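# Buckle a strap around a rolled-up mat

## Task

Fasten the strap's buckle so that the strap is closed around the rolled mat, and it must stay fastened once the robot lets go.

## Robot and tools

Robot: two six-joint arms, left_arm and right_arm, each with a two-pad parallel gripper. Measured base positions in the scene frame: left_arm (+0.035, +0.444, +0.013) m with quat_wxyz (+1.000, 0, 0, -0.026), and right_arm (-0.033, -0.388, +0.013) m with quat_wxyz (+1.000, 0, 0, -0.028). Things may sometimes get a brief push from outside.

Scene frame: the origin sits at table-top height, halfway between the nominal bases. +z points up, +x points out over the table, and left_arm is on the +y side. Camera image sides do not match the arm names. Every hand pose, velocity and target is given in this frame. Printed hand poses can be a few cm off, more so at long reach. Gripper axes: the fingers point along its +z and close along its x. end_effector_position is the point midway between the pads, and the fingertips extend 17.5 mm past it. A block about 10 cm long sticks out from the wrist 3 axis toward the gripper's -y and turns with it.

Joint order for every row and every list: shoulder pan, shoulder lift, elbow, wrist 1, wrist 2, wrist 3. Stated ranges in rad: ±6.283 for all joints except the elbow, which is ±3.142. Real ends may differ by up to 0.010 rad. A target more than 0.010 rad beyond a stated end, and further out than the current angle, gets the call refused. A target past the real end is clipped there, and the result may then say "joint sent to its limit".

ROW (used by execute_actions and move): 18 numbers, always all of them. First come left_arm's 6 absolute joint target angles in radians, then its gripper position, force_limit and speed. After that come the same 9 numbers for right_arm. The three gripper numbers each lie in [-1, 1]. position: +1 is fully open (50 mm gap), the pads meet near -0.65, and -1 means close until something blocks them. force_limit: pad force about 20 N at -1, 102 N at 0 and 185 N at +1, and the actual grip can be up to about 15 N more. speed: the gap changes at 20 mm/s at -1, 85 at 0 and 150 at +1. Both start at +1. To leave a gripper unchanged, resend its last three numbers, because 0 is a real command. A new force_limit or speed only applies after the position changes by at least 0.01.

execute_actions(actions, cameras): actions is a list of actions. Each action is a table of up to 15 rows, one row per 1/30 s step, and a short table repeats its last row until the 15 steps are used up. cameras is a list of names or ["all"]. If it is omitted, you get all images for an empty list and none otherwise. An empty actions list returns the full state.

move(target, speed, blend, stop_force, zero, blocking, cameras): target is one 18-number row or a list of up to 15 rows of absolute joint angles. All joints are interpolated together, so the hands move along curves, and nothing is avoided. speed is in rad/s, 0.01 to 3.14, default 0.5, for the joint with the farthest to go, either one number or one per target. blend is in rad and rounds corners in a list; 0 stops at each target. stop_force is in N, 3 to 120, one value for both arms. It ends an arm's path when the wrist sensor feels that much push against the motion relative to its zero. Use a low speed with it, and leave it out when moving away from something you press on. zero (default true) re-zeros the sensor first. blocking=false returns after about 0.5 s and lets the move keep going, but it cannot be combined with stop_force. The result adds a "move:" line: done, off_target, moving, held or fault, plus limits=held if steps were withheld.

wait(seconds 0 to 10) runs the scene with the last commands held. stop() brakes a running move, and the fingers keep going. zoom_image(camera, region=[x0,y0,x1,y1]) gives a closer view of the latest image. Region is in pixels from the top-left and at most 504 by 504. Cameras: cam_high, cam_low, cam_front, cam_over, cam_left_wrist, cam_right_wrist, all 896x504. zero_wrist_force(arm) re-zeros one sensor. finished_scene(scene) takes the current scene's number, ends the scene and cannot be undone.

Results: Joint positions (rad), Joint velocities (rad/s, "within noise" when still), Joint targets (what the drive is aiming at now, so resend these to hold still), Tool commands, joint torques (including the arm's own weight; positive points toward larger angles), and Wrist force/torque in the gripper's own axes plus a peak line. object_status: 0 moving, 2 closed on something (a good grip), 1 blocked while opening, 3 reached the commanded position or pads met (likely empty). Opening is about (250 - position_measured) × 0.202 mm. "joint command not followed" means the inter-arm clearance check altered or blocked targets. The motion lags commands by about 0.09 to 0.22 s and can overshoot when fast. Joints are limited to 3.14 rad/s and 0.651 rad per step from the measured angle.

Avoid: letting anything fall off the table, dropping or releasing moving parts, and slamming. Do not press hard, since arms are stiff and even a slight overreach into a firm contact can fault. A contact torque at the load limit (135 N m for the big joints, 25.2 N m for the wrists) or an outside force near 150 N freezes the arm for 10 s. Wrists can push only about 11 N m extra. Do not let the arms hit or press on each other, and never close one gripper on the other's fingers. Hot motors (MOTOR HOT at 70 °C, brakes at 85 °C) come from holding loads or straining, so rest the arms. Center fixed objects between the pads.

Each tool is called after "Request:" as name([rows], argument=value, ...), one row to a line, values as JSON.

## Session

Request:
execute_actions(actions=[])

Scene clock: 0.00 s.
left_arm: end_effector_position=(+0.8428, +0.2902, +0.1138) position_measured=3 object_status=3 end_effector_quat_wxyz=(+0.025, +0.985, +0.112, +0.126) | right_arm: end_effector_position=(+0.5677, -0.4365, +0.3374) position_measured=3 object_status=3 end_effector_quat_wxyz=(+0.049, +0.980, -0.079, +0.176)
Joint positions: left_arm=[-0.322 -0.834 1.227 -2.21 -1.497 0.98] | right_arm=[3.428 -1.6 -1.673 -1.127 1.371 1.929]
Joint velocities: within noise
Joint torques (N m): no reading
Motor temperatures (°C): left_arm=[29 37 36 34 39 35] | right_arm=[44 40 26 30 49 43]
Wrist force (N): no reading
Wrist torque (N m): no reading
Wrist force, peak (N): no reading
Joint targets: left_arm=[-0.322 -0.834 1.227 -2.210 -1.497 0.980] | right_arm=[3.428 -1.600 -1.673 -1.127 1.371 1.929]
Tool commands: left_gripper/position=+1.0 left_gripper/force_limit=+1.0 left_gripper/speed=+1.0 right_gripper/position=+1.0 right_gripper/force_limit=+1.0 right_gripper/speed=+1.0

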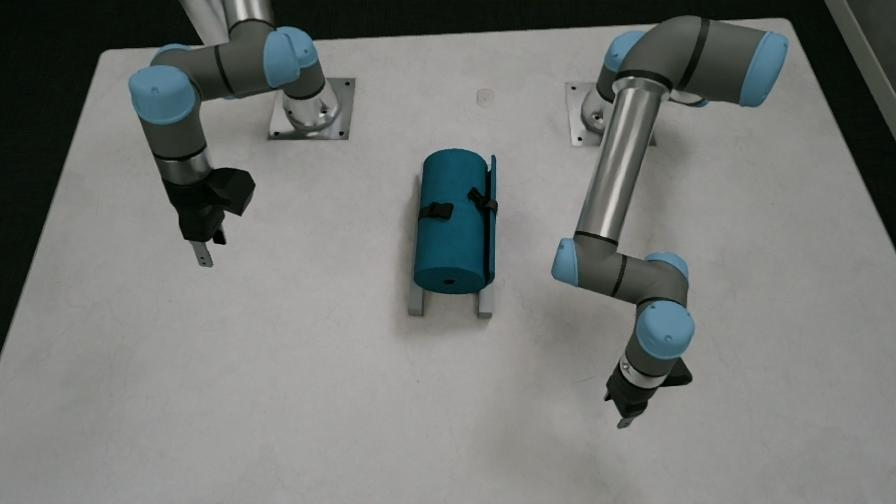

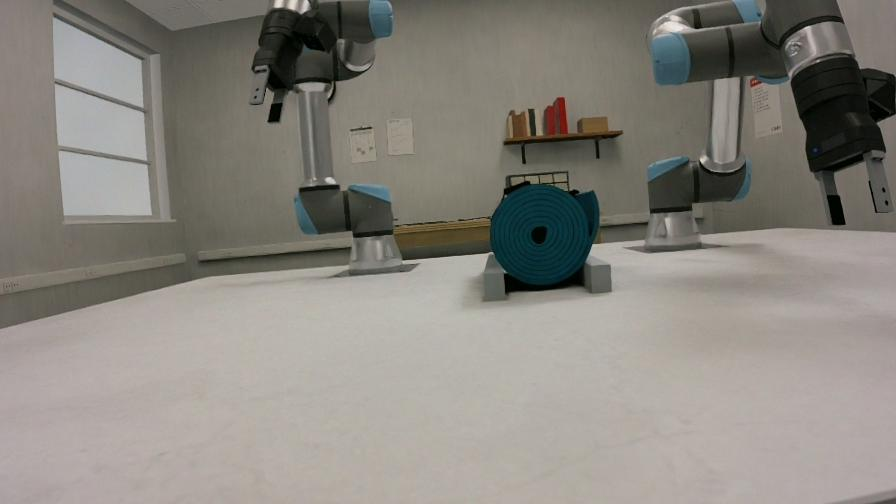

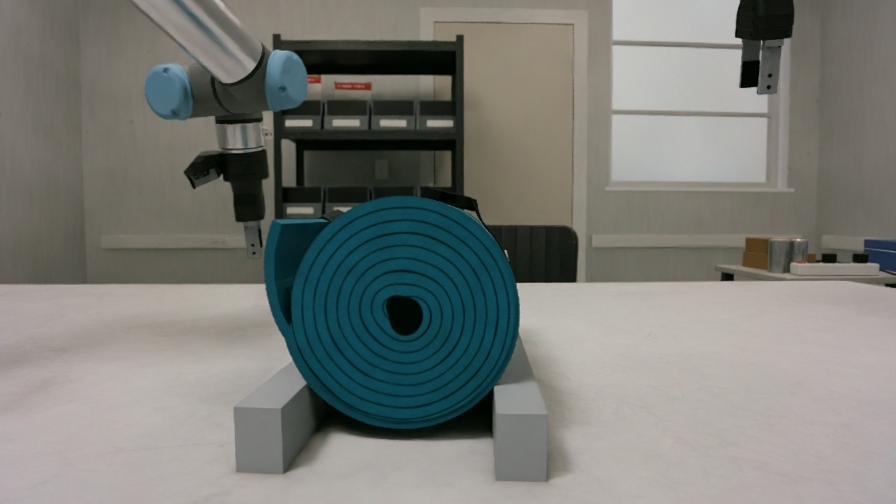

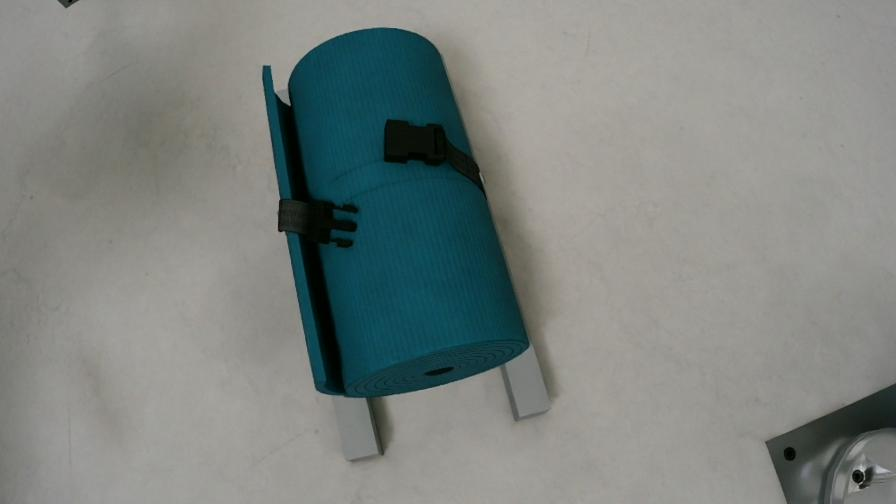

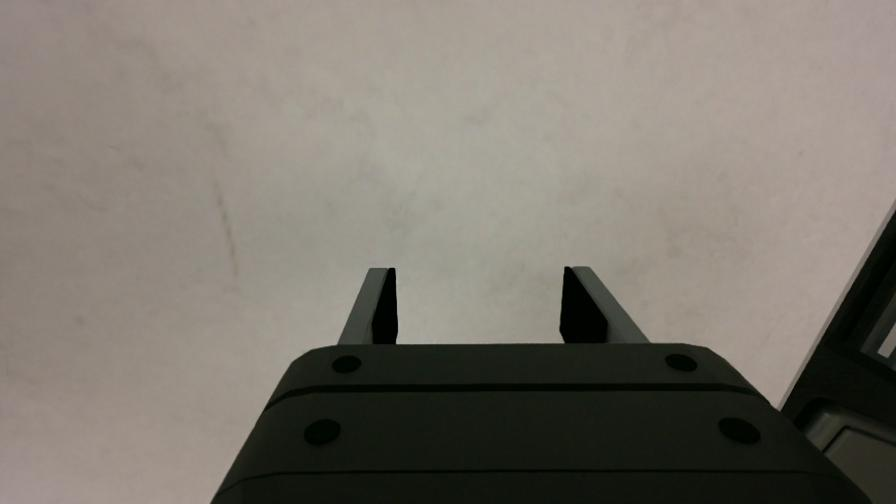

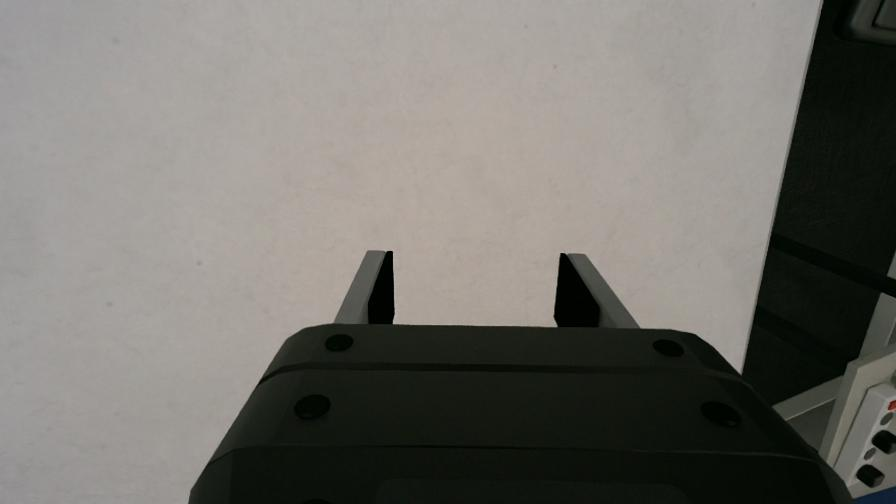

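Request:
zoom_image(camera="cam_over", region=[230, 20, 560, 240])

Request:
zoom_image(camera="cam_high", region=[380, 130, 530, 330])

Request:
zoom_image(camera="cam_low", region=[460, 160, 640, 310])

Request:
zoom_image(camera="cam_front", region=[230, 170, 560, 490])

Scaled by 1.527.

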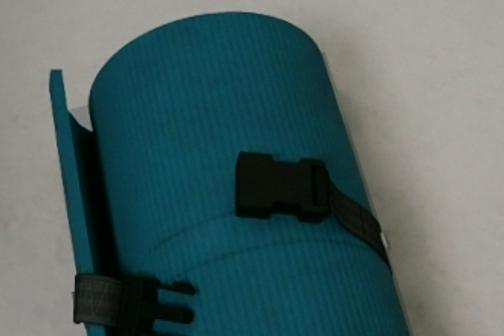

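Scaled by 2.520.

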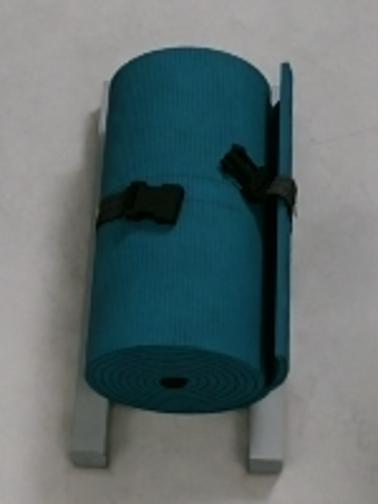

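Scaled by 2.800.

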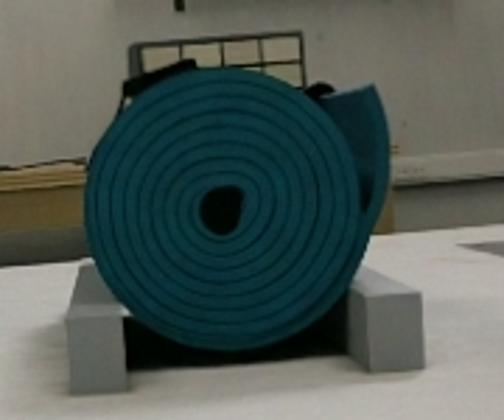

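Scaled by 1.527.

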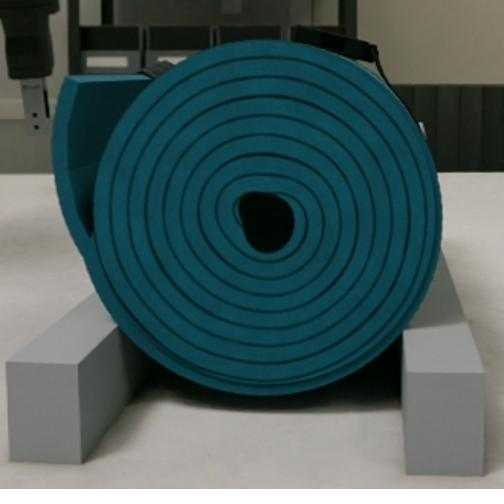

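Request:
move([
  [-0.322,-0.834,1.227,-2.21,-1.497,0.98,1,1,1,2.6,-1.6,-0.3,-1.3,0.7,1.0,1,1,1],
  [-0.322,-0.834,1.227,-2.21,-1.497,0.98,1,1,1,0.6,-1.6,0.1,-1.55,-1.2,-1.0,1,1,1],
  [-0.322,-0.834,1.227,-2.21,-1.497,0.98,1,1,1,0.0657,-1.5884,1.5666,-1.549,-1.5708,-1.56,1,1,1],
], blend=[0.3,0.3,0], speed=0.9)

Request:
move(target=[-0.9797,-1.4872,1.4617,-1.5453,-1.5708,1.0316,1,1,1,0.0657,-1.5884,1.5666,-1.549,-1.5708,-1.56,1,1,1], cameras=["all"])

Scene clock: 93.97 s.
left_arm: end_effector_position=(+0.8427, +0.2905, +0.1135) position_measured=3 object_status=3 end_effector_quat_wxyz=(+0.024, +0.985, +0.112, +0.126) | right_arm: end_effector_position=(+0.4498, -0.2500, +0.3497) position_measured=3 object_status=3 end_effector_quat_wxyz=(+0.000, +0.001, +1.000, +0.000)
Joint positions: left_arm=[-0.322 -0.834 1.227 -2.21 -1.497 0.98] | right_arm=[0.066 -1.588 1.566 -1.549 -1.571 -1.56]
Joint torques (N m): left_arm=[8.75 -50.81 -17.75 -0.96 -1.2 2.39] | right_arm=[-2.58 -33.99 -21.19 -4.36 2.41 0.13]
Wrist force (N): left_arm=[0.3 -0.1 0.1] | right_arm=[0.1 0.6 -0.6]
Wrist torque (N m): left_arm=[0.00 -0.04 -0.01] | right_arm=[0.11 -0.12 0.16]
Wrist force, peak (N): left_arm=[0.4 0.1 -0.2] | right_arm=[-2.6 -4.4 3.8]
Joint targets: left_arm=[-0.322 -0.834 1.227 -2.210 -1.497 0.980] | right_arm=[0.066 -1.588 1.567 -1.549 -1.571 -1.560]
move: done

Scene clock: 95.80 s.
left_arm: end_effector_position=(+0.4205, +0.0596, +0.3496) position_measured=3 object_status=3 end_effector_quat_wxyz=(+0.000, +0.970, -0.244, +0.000) | right_arm: end_effector_position=(+0.4497, -0.2500, +0.3496) position_measured=3 object_status=3 end_effector_quat_wxyz=(+0.000, +0.001, +1.000, +0.000)
Joint positions: left_arm=[-0.98 -1.487 1.462 -1.546 -1.571 1.032] | right_arm=[0.066 -1.588 1.567 -1.549 -1.571 -1.56]
Joint torques (N m): left_arm=[-7.61 -39.5 -30.16 -1.35 1.83 -2.76] | right_arm=[-6.32 -37.36 -20.86 -4.35 2.61 -0.84]
Wrist force (N): left_arm=[-0.2 0.4 0.3] | right_arm=[0.0 0.6 -0.5]
Wrist torque (N m): left_arm=[0.09 0.02 -0.07] | right_arm=[0.11 -0.10 0.16]
Wrist force, peak (N): left_arm=[3.5 -4.8 3.4] | right_arm=[0.0 0.8 -0.5]
Joint targets: left_arm=[-0.980 -1.487 1.462 -1.545 -1.571 1.032] | right_arm=[0.066 -1.588 1.567 -1.549 -1.571 -1.560]
move: done

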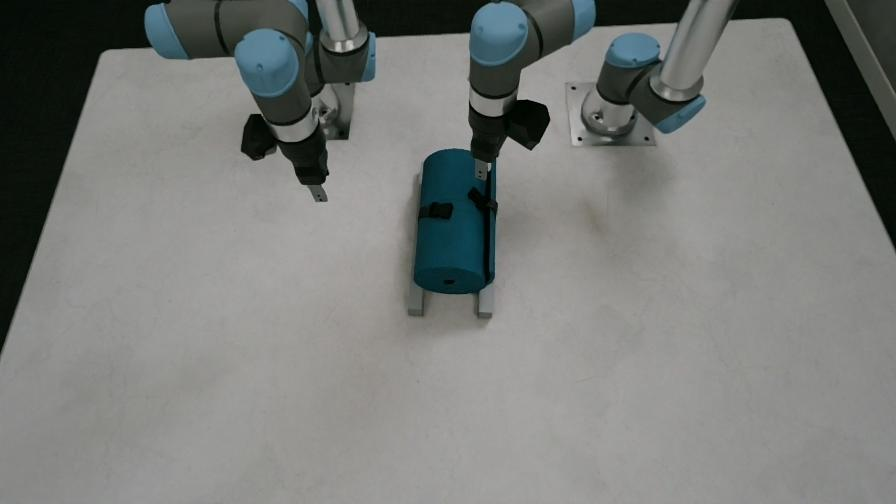

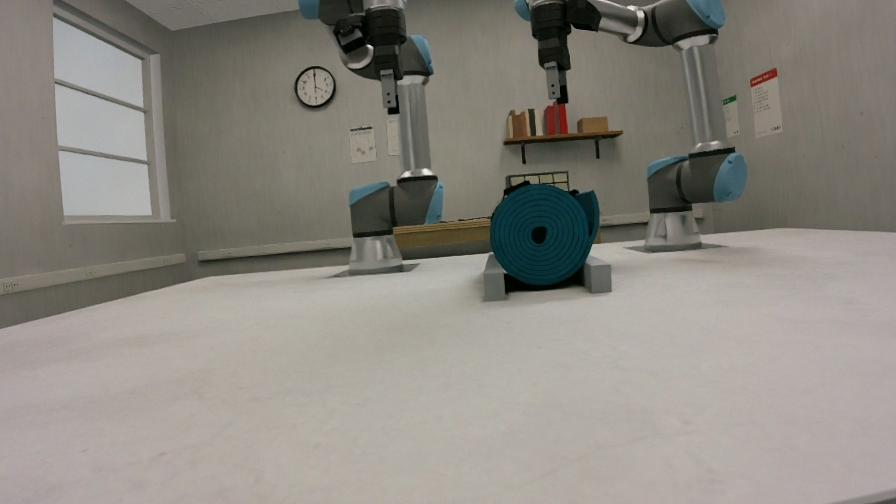

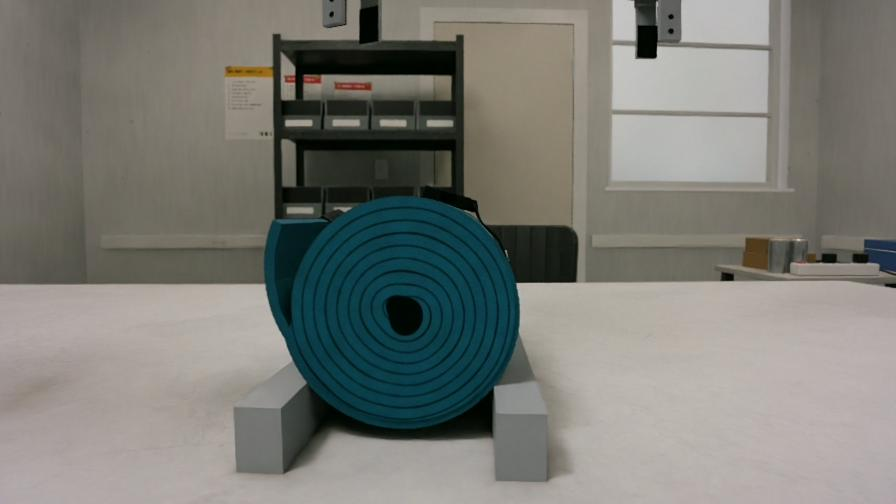

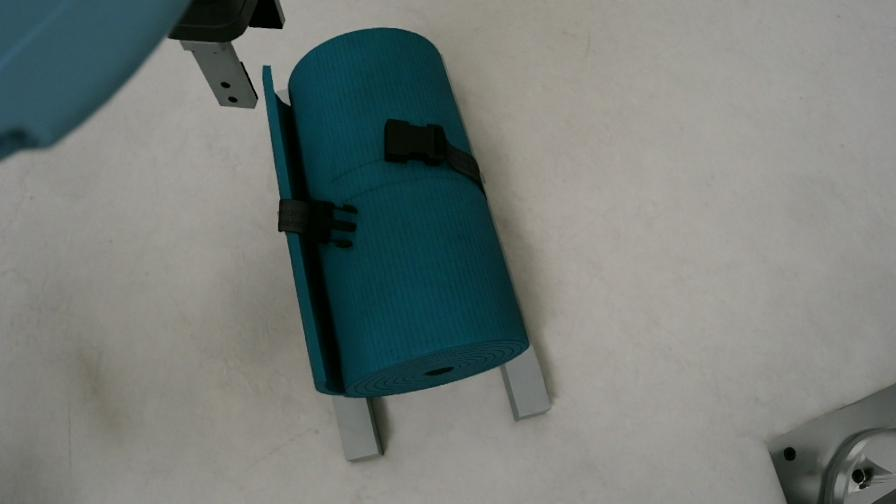

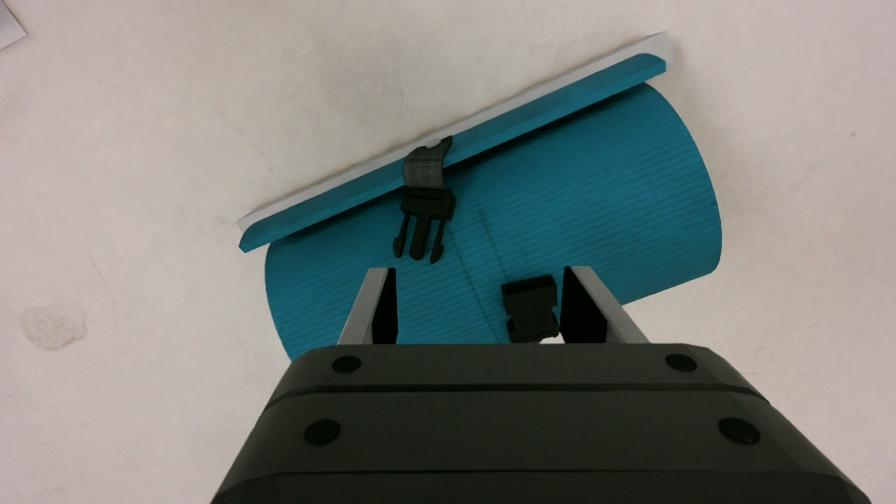

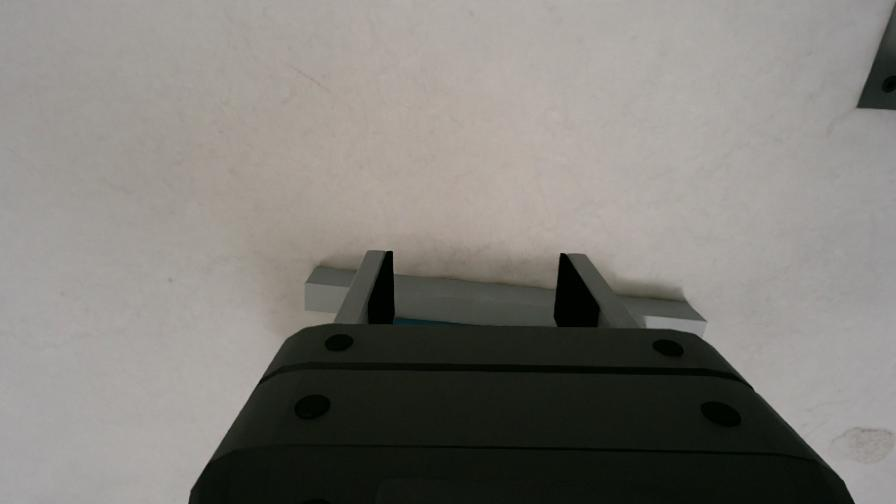

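Request:
move(target=[-0.9797,-1.4872,1.4617,-1.5453,-1.5708,0.539,1,1,1,0.0657,-1.5884,1.5666,-1.549,-1.5708,-1.56,1,1,1], cameras=["cam_left_wrist"])

Request:
move(target=[-0.9797,-1.4727,1.6507,-1.7488,-1.5708,0.539,1,1,1,0.0657,-1.5884,1.5666,-1.549,-1.5708,-1.56,1,1,1], cameras=["cam_left_wrist"])

Scene clock: 116.23 s.
left_arm: end_effector_position=(+0.4204, +0.0596, +0.3496) position_measured=3 object_status=3 end_effector_quat_wxyz=(+0.000, +1.000, +0.000, +0.000) | right_arm: end_effector_position=(+0.4497, -0.2500, +0.3496) position_measured=3 object_status=3 end_effector_quat_wxyz=(+0.000, +0.001, +1.000, +0.000)
Joint positions: left_arm=[-0.98 -1.487 1.462 -1.545 -1.571 0.539] | right_arm=[0.066 -1.588 1.567 -1.549 -1.571 -1.56]
Joint torques (N m): left_arm=[-8.05 -40.15 -32.46 -0.97 1.64 -1.7] | right_arm=[-6.1 -37.39 -20.6 -4.31 2.48 -0.81]
Wrist force (N): left_arm=[-0.2 0.4 0.3] | right_arm=[0.0 0.6 -0.3]
Wrist torque (N m): left_arm=[0.08 0.01 -0.07] | right_arm=[0.10 -0.10 0.16]
Wrist force, peak (N): left_arm=[-0.2 0.7 0.4] | right_arm=[0.0 0.8 -0.7]
Joint targets: left_arm=[-0.980 -1.487 1.462 -1.545 -1.571 0.539] | right_arm=[0.066 -1.588 1.567 -1.549 -1.571 -1.560]
move: done
Images, in order (width x height): cam_left_wrist 896x504.

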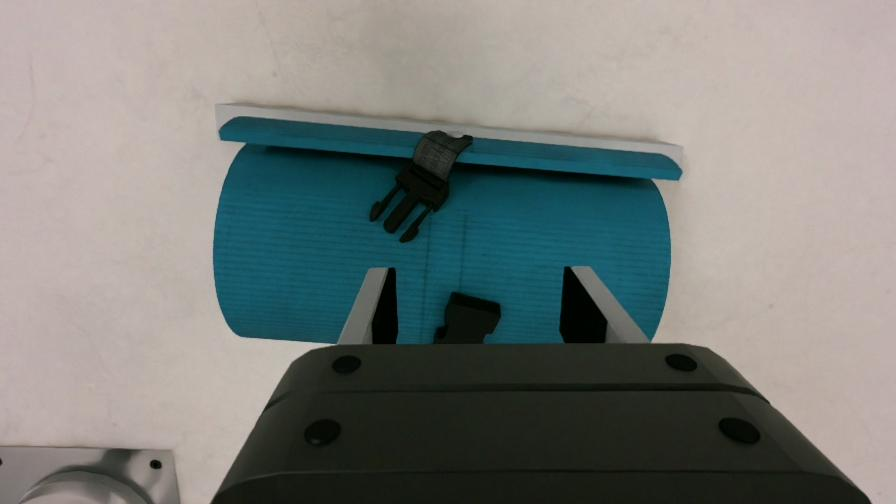

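Scene clock: 117.13 s.
left_arm: end_effector_position=(+0.4204, +0.0595, +0.2696) position_measured=3 object_status=3 end_effector_quat_wxyz=(+0.000, +1.000, +0.000, +0.000) | right_arm: end_effector_position=(+0.4497, -0.2500, +0.3496) position_measured=3 object_status=3 end_effector_quat_wxyz=(+0.000, +0.001, +1.000, +0.000)
Joint positions: left_arm=[-0.98 -1.473 1.651 -1.749 -1.571 0.539] | right_arm=[0.066 -1.588 1.567 -1.549 -1.571 -1.56]
Joint torques (N m): left_arm=[-6.21 -39.65 -19.17 -3.45 1.51 -2.42] | right_arm=[-6.1 -37.09 -20.64 -4.36 2.46 -0.85]
Wrist force (N): left_arm=[-0.2 0.6 0.3] | right_arm=[0.1 0.6 -0.4]
Wrist torque (N m): left_arm=[0.13 0.00 -0.07] | right_arm=[0.10 -0.11 0.16]
Wrist force, peak (N): left_arm=[-0.4 0.1 -2.8] | right_arm=[0.1 0.7 -0.7]
Joint targets: left_arm=[-0.980 -1.473 1.651 -1.749 -1.571 0.539] | right_arm=[0.066 -1.588 1.567 -1.549 -1.571 -1.560]
move: done
Images, in order (width x height): cam_left_wrist 896x504.

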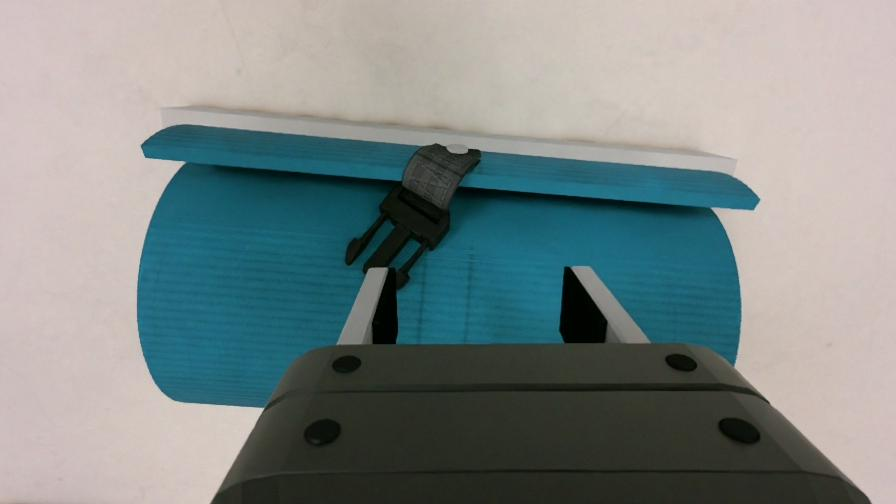

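Request:
zoom_image(camera="cam_left_wrist", region=[320, 120, 500, 300])

Request:
execute_actions(actions=[])

Request:
zoom_image(camera="cam_low", region=[480, 175, 610, 240])

Request:
zoom_image(camera="cam_front", region=[250, 180, 530, 340])

Scaled by 2.800.

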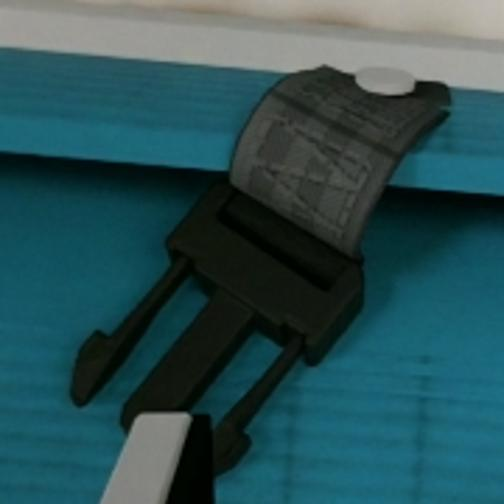

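Scene clock: 136.67 s.
left_arm: end_effector_position=(+0.4204, +0.0595, +0.2696) position_measured=3 object_status=3 end_effector_quat_wxyz=(+0.000, +1.000, +0.000, +0.000) | right_arm: end_effector_position=(+0.4497, -0.2500, +0.3496) position_measured=3 object_status=3 end_effector_quat_wxyz=(+0.000, +0.001, +1.000, +0.000)
Joint positions: left_arm=[-0.98 -1.473 1.651 -1.749 -1.571 0.539] | right_arm=[0.066 -1.588 1.567 -1.549 -1.571 -1.56]
Joint velocities: within noise
Joint torques (N m): left_arm=[-0.89 -40.74 -17.95 -5.23 1.12 -2.41] | right_arm=[-6.11 -37.34 -21.74 -4.18 2.46 -0.78]
Motor temperatures (°C): left_arm=[29 36 35 34 39 35] | right_arm=[43 39 26 30 48 42]
Wrist force (N): left_arm=[-0.1 0.7 0.1] | right_arm=[0.1 0.7 -0.3]
Wrist torque (N m): left_arm=[0.13 -0.02 -0.07] | right_arm=[0.12 -0.12 0.16]
Wrist force, peak (N): left_arm=[-0.1 0.8 0.5] | right_arm=[0.1 0.7 -0.6]
Joint targets: left_arm=[-0.980 -1.473 1.651 -1.749 -1.571 0.539] | right_arm=[0.066 -1.588 1.567 -1.549 -1.571 -1.560]
Tool commands: left_gripper/position=+1.0 left_gripper/force_limit=+1.0 left_gripper/speed=+1.0 right_gripper/position=+1.0 right_gripper/force_limit=+1.0 right_gripper/speed=+1.0

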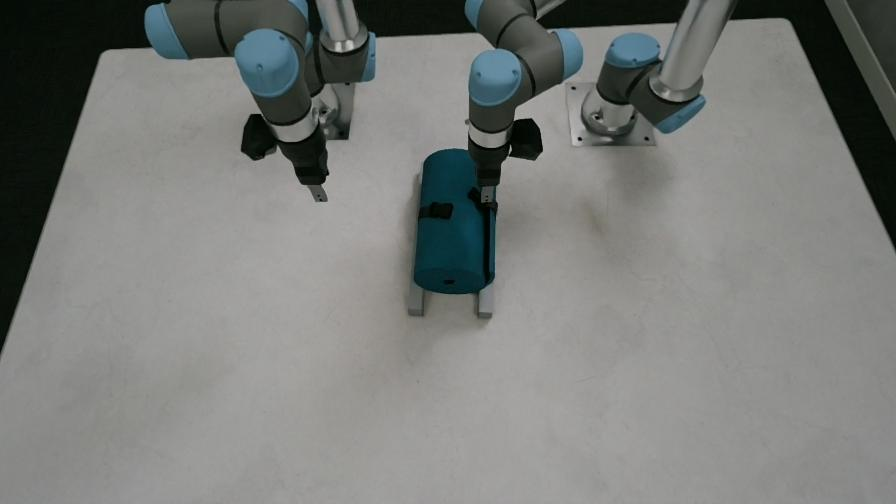

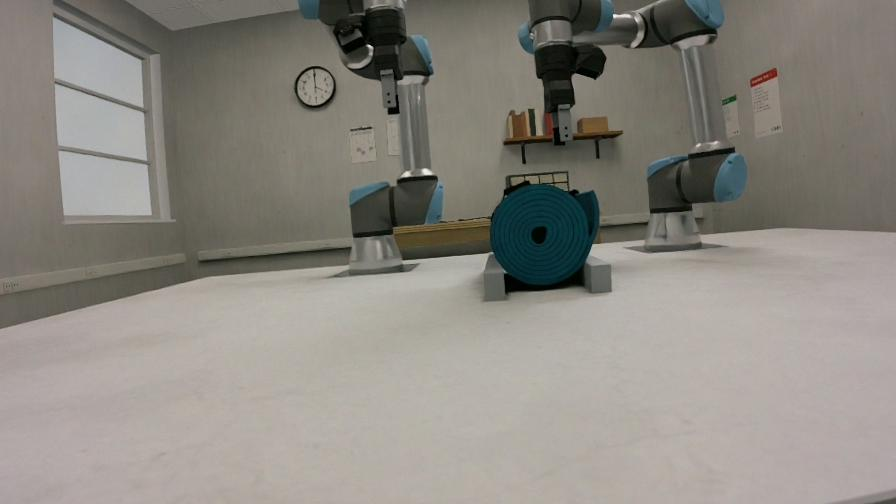

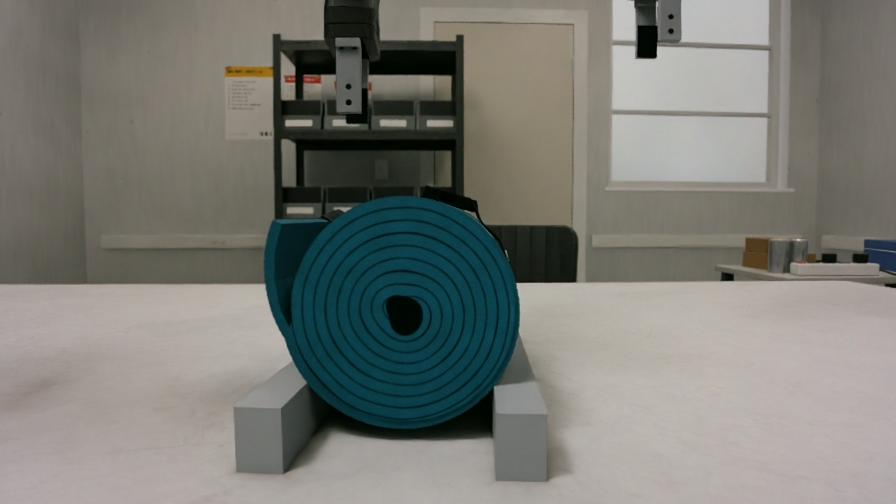

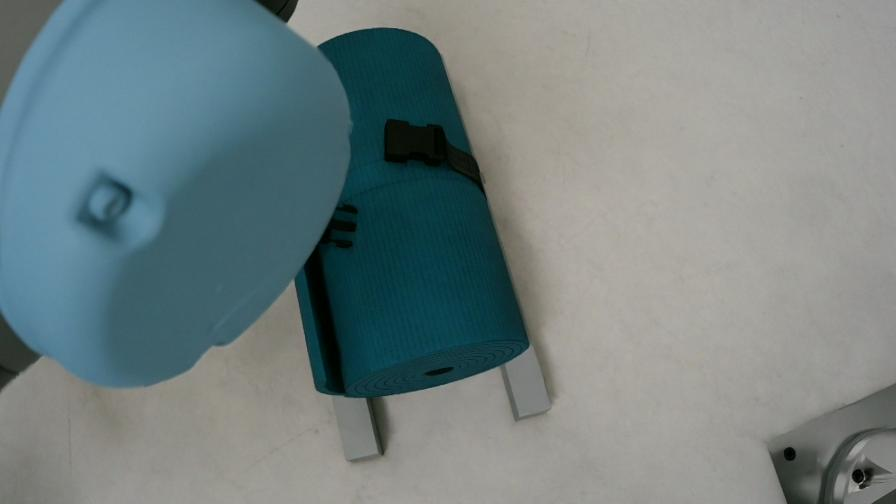

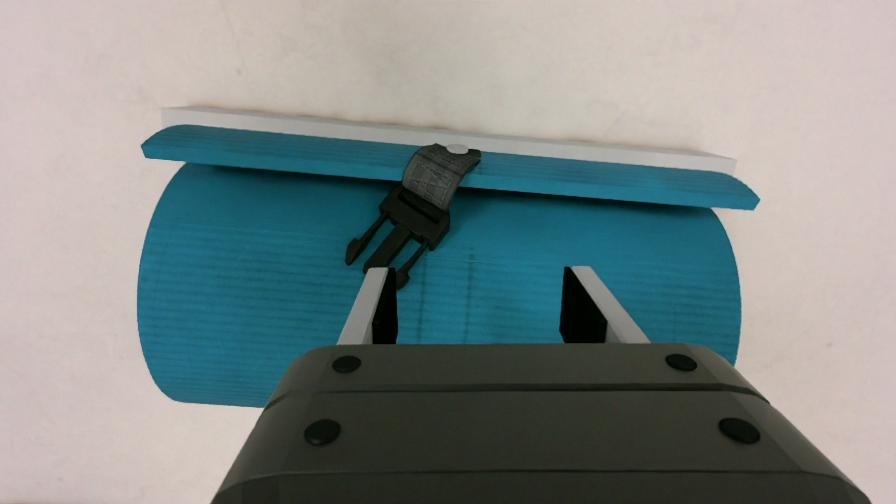

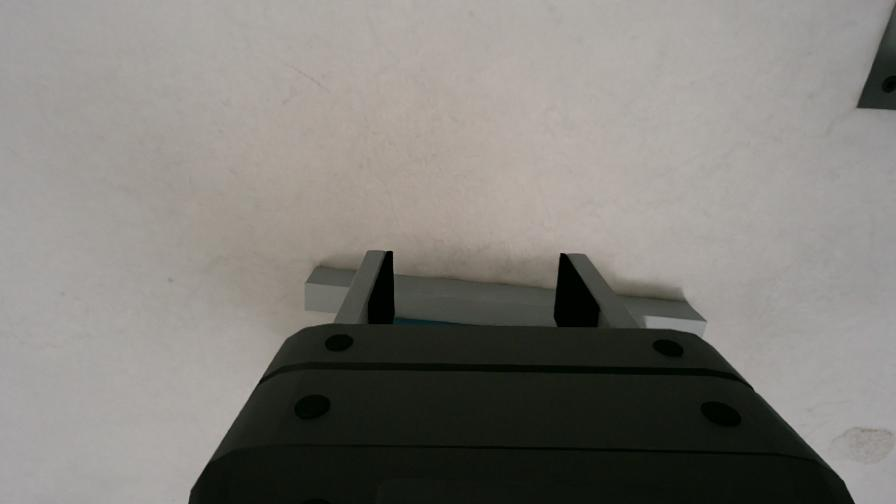

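Scaled by 3.877.

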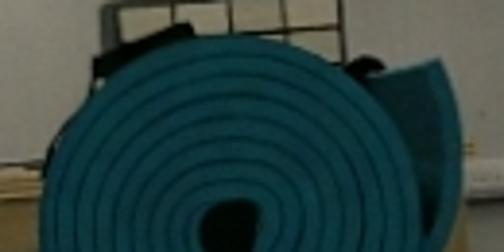

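Scaled by 1.800.

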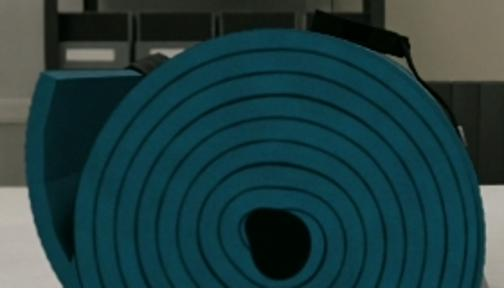

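Request:
move(target=[-0.8321,-1.6064,2.1945,-2.5786,-1.8934,1.263,1,1,1,0.0657,-1.5884,1.5666,-1.549,-1.5708,-1.56,1,1,1], cameras=["cam_left_wrist","cam_front","cam_low"])

Scene clock: 158.90 s.
left_arm: end_effector_position=(+0.3934, +0.0876, +0.1986) position_measured=3 object_status=3 end_effector_quat_wxyz=(+0.245, +0.916, -0.306, +0.082) | right_arm: end_effector_position=(+0.4497, -0.2500, +0.3496) position_measured=3 object_status=3 end_effector_quat_wxyz=(+0.000, +0.001, +1.000, +0.000)
Joint positions: left_arm=[-0.832 -1.606 2.194 -2.578 -1.893 1.263] | right_arm=[0.066 -1.588 1.567 -1.549 -1.571 -1.56]
Joint torques (N m): left_arm=[-7.14 -13.45 -17.62 -5.2 0.02 0.95] | right_arm=[-5.84 -37.18 -21.45 -4.28 2.28 -0.82]
Wrist force (N): left_arm=[-0.3 -0.7 0.4] | right_arm=[0.2 0.6 -0.3]
Wrist torque (N m): left_arm=[-0.12 0.08 -0.01] | right_arm=[0.11 -0.13 0.16]
Wrist force, peak (N): left_arm=[-1.3 -1.2 0.6] | right_arm=[0.0 0.9 -0.4]
Joint targets: left_arm=[-0.832 -1.606 2.195 -2.579 -1.893 1.263] | right_arm=[0.066 -1.588 1.567 -1.549 -1.571 -1.560]
move: done
Images, in order (width x height): cam_low 896x504, cam_front 896x504, cam_left_wrist 896x504.

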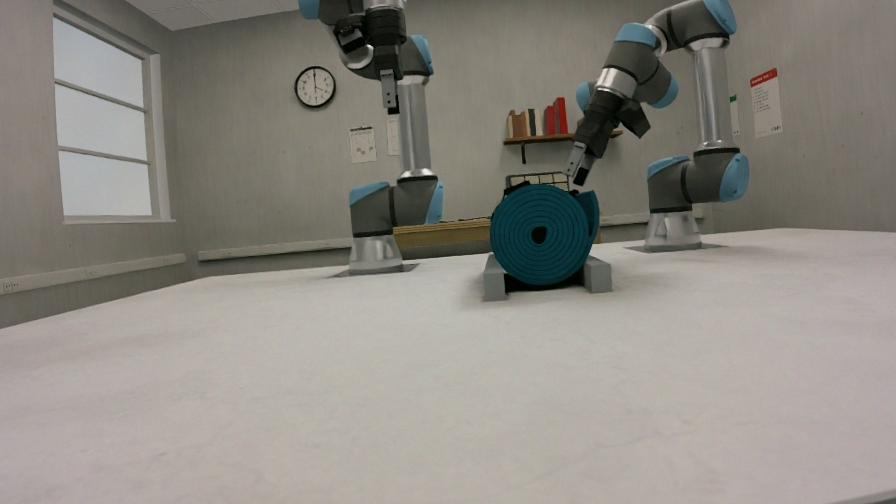

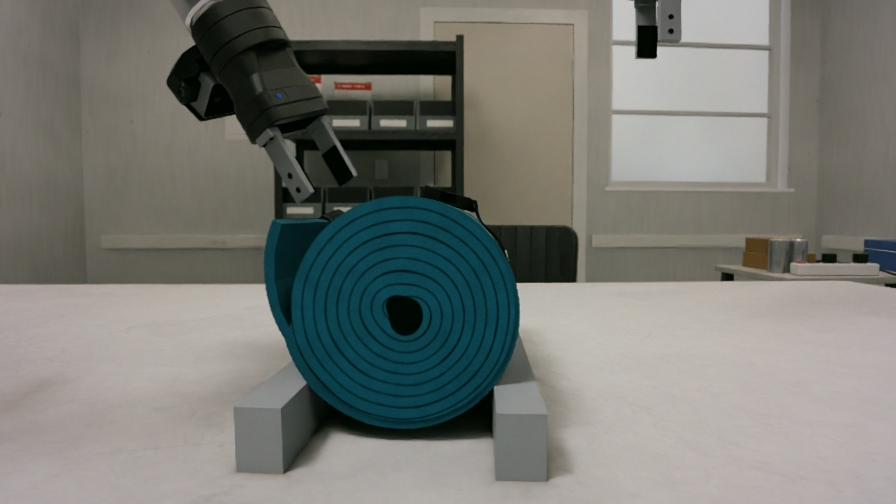

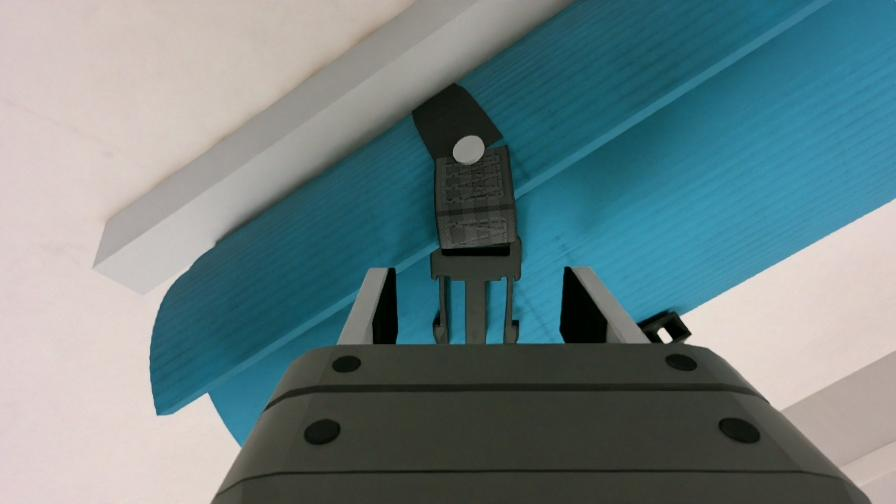

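Request:
move(target=[-0.8477,-1.5622,2.2067,-2.6400,-1.8870,1.2479,1,1,1,0.0657,-1.5884,1.5666,-1.549,-1.5708,-1.56,1,1,1], cameras=["cam_left_wrist","cam_front","cam_low"])

Request:
zoom_image(camera="cam_front", region=[240, 130, 440, 260])

Request:
zoom_image(camera="cam_left_wrist", region=[350, 120, 650, 350])

Scene clock: 171.37 s.
left_arm: end_effector_position=(+0.3934, +0.0774, +0.1811) position_measured=3 object_status=3 end_effector_quat_wxyz=(+0.245, +0.916, -0.306, +0.082) end_effector_velocity=(-0.001, +0.001, +0.000) end_effector_angular_velocity=(+0.004, +0.004, +0.001) | right_arm: end_effector_position=(+0.4497, -0.2500, +0.3496) position_measured=3 object_status=3 end_effector_quat_wxyz=(+0.000, +0.001, +1.000, +0.000)
Joint positions: left_arm=[-0.848 -1.562 2.207 -2.64 -1.887 1.248] | right_arm=[0.066 -1.588 1.567 -1.549 -1.571 -1.56]
Joint velocities: left_arm=[0.001 -0.002 0 0.007 -0.001 0] | right_arm=[within noise]
Joint torques (N m): left_arm=[7.2 -30.27 -23.79 -1.07 0.24 0.32] | right_arm=[-6.11 -36.84 -21.31 -4.18 2.26 -0.72]
Wrist force (N): left_arm=[-0.1 -0.2 -0.3] | right_arm=[0.0 0.7 -0.5]
Wrist torque (N m): left_arm=[-0.10 0.05 -0.03] | right_arm=[0.12 -0.10 0.16]
Wrist force, peak (N): left_arm=[-0.2 -0.8 1.2] | right_arm=[0.2 0.8 -0.5]
Joint targets: left_arm=[-0.848 -1.562 2.207 -2.640 -1.887 1.248] | right_arm=[0.066 -1.588 1.567 -1.549 -1.571 -1.560]
move: done
Images, in order (width x height): cam_low 896x504, cam_front 896x504, cam_left_wrist 896x504.

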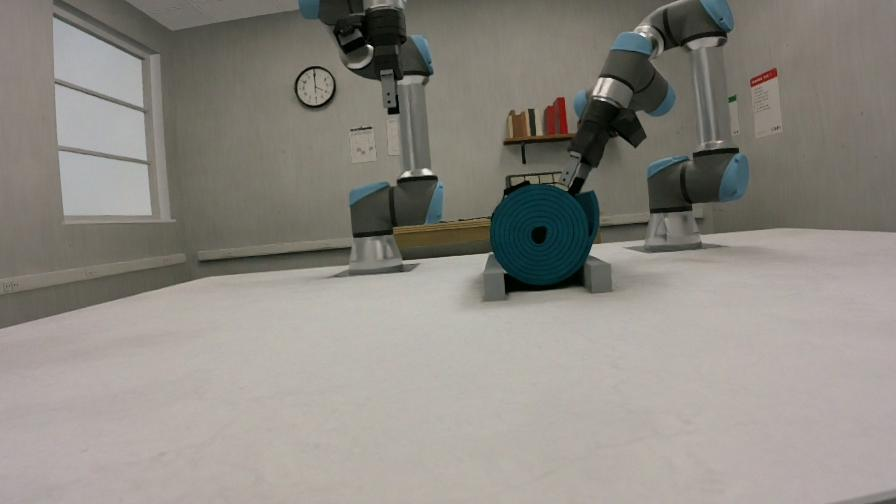

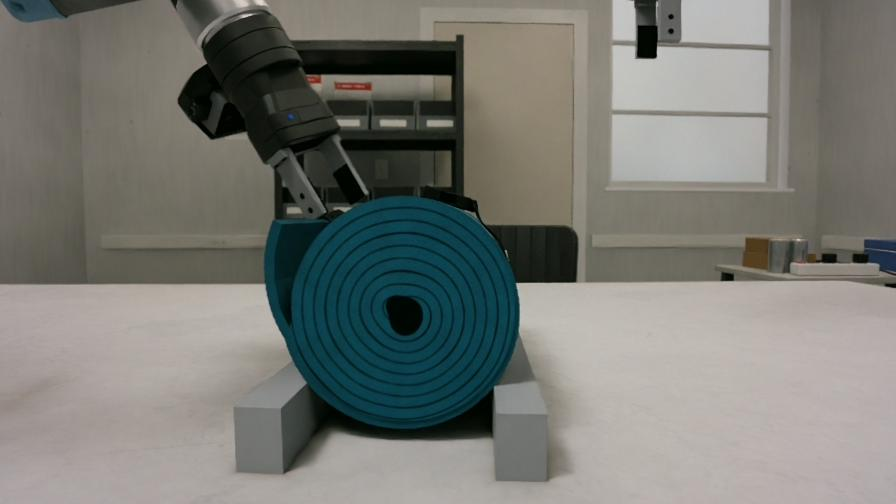

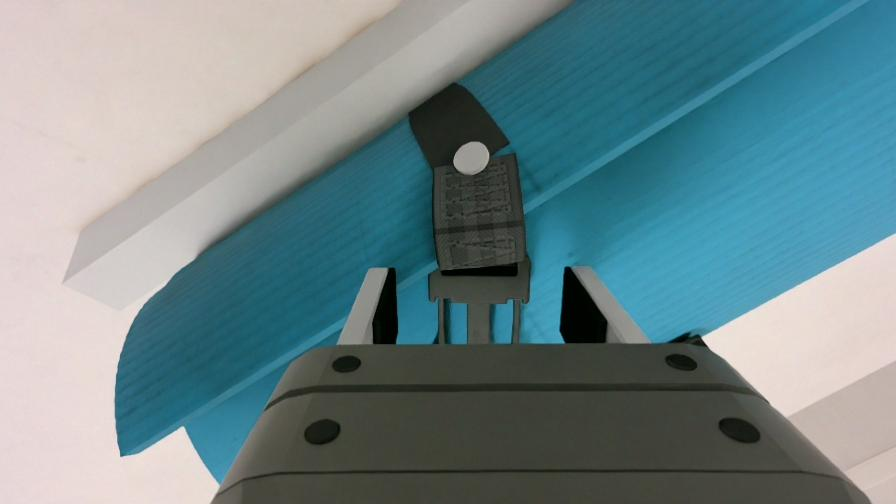

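Scaled by 2.520.

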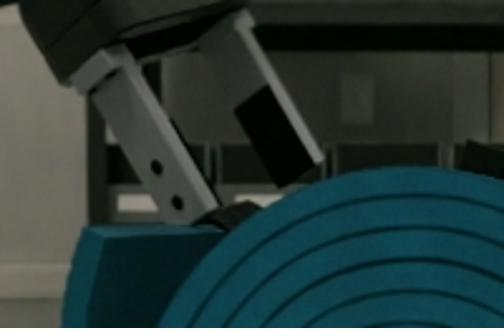

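Scaled by 1.680.

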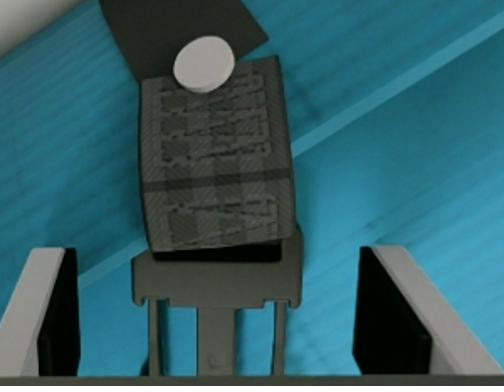

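Request:
move(target=[-0.8598,-1.5262,2.2149,-2.6877,-1.8820,1.2362,1,1,1,0.0657,-1.5884,1.5666,-1.549,-1.5708,-1.56,1,1,1], cameras=["cam_left_wrist","cam_front"], speed=0.04, stop_force=8)

Request:
zoom_image(camera="cam_left_wrist", region=[350, 120, 650, 350])

Request:
zoom_image(camera="cam_front", region=[240, 130, 440, 260])

Scene clock: 188.83 s.
left_arm: end_effector_position=(+0.3935, +0.0765, +0.1800) position_measured=3 object_status=3 end_effector_quat_wxyz=(+0.246, +0.916, -0.306, +0.082) | right_arm: end_effector_position=(+0.4497, -0.2500, +0.3496) position_measured=3 object_status=3 end_effector_quat_wxyz=(+0.000, +0.001, +1.000, +0.000)
Joint positions: left_arm=[-0.849 -1.558 2.207 -2.645 -1.887 1.247] | right_arm=[0.066 -1.588 1.567 -1.549 -1.571 -1.56]
Joint torques (N m): left_arm=[10.03 -19.22 -25.16 -3.92 -1.08 2.56] | right_arm=[-5.88 -37.07 -22.1 -4.13 2.19 -0.73]
Wrist force (N): left_arm=[0.3 3.8 -8.2] | right_arm=[0.0 0.6 -0.4]
Wrist torque (N m): left_arm=[-0.09 -0.19 -0.16] | right_arm=[0.11 -0.10 0.16]
Wrist force, peak (N): left_arm=[0.5 6.3 -13.1] | right_arm=[0.1 0.9 -0.6]
Joint targets: left_arm=[-0.849 -1.558 2.207 -2.645 -1.887 1.247] | right_arm=[0.066 -1.588 1.567 -1.549 -1.571 -1.560]
move: contact (left_arm); left_arm: the wrist 1 is farthest, 0.043 rad from its target
Images, in order (width x height): cam_front 896x504, cam_left_wrist 896x504.

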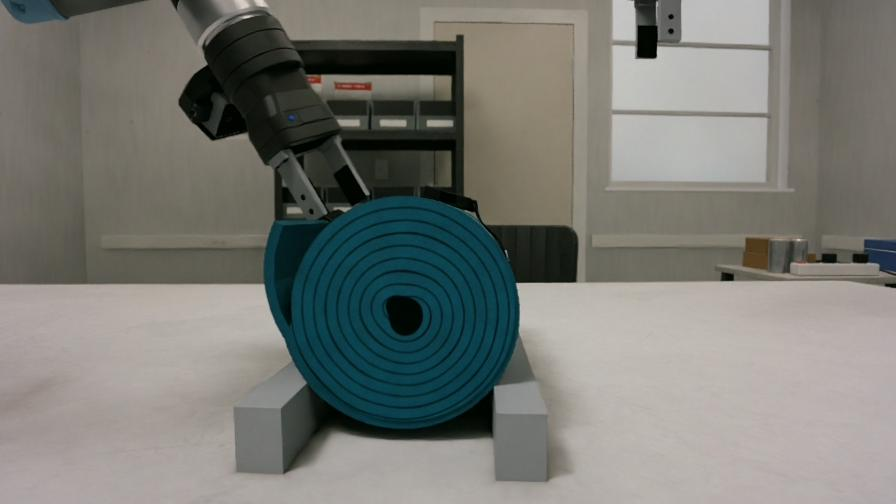

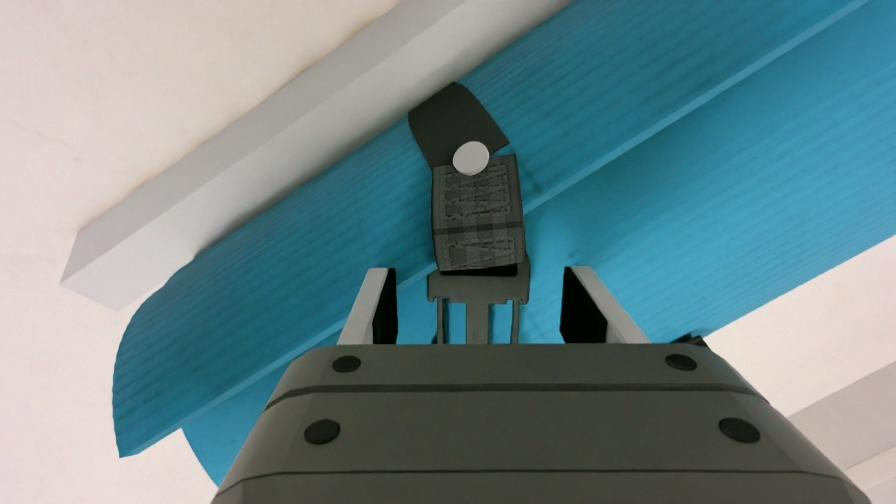

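Scaled by 1.680.

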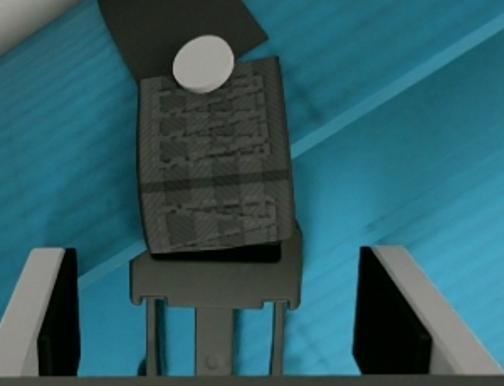

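Scaled by 2.520.

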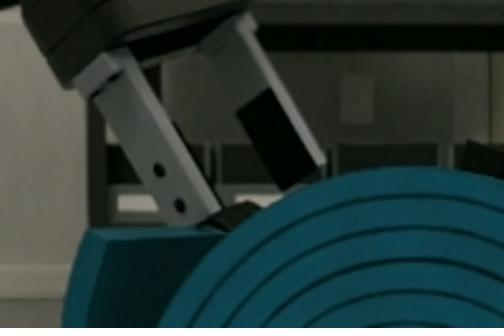

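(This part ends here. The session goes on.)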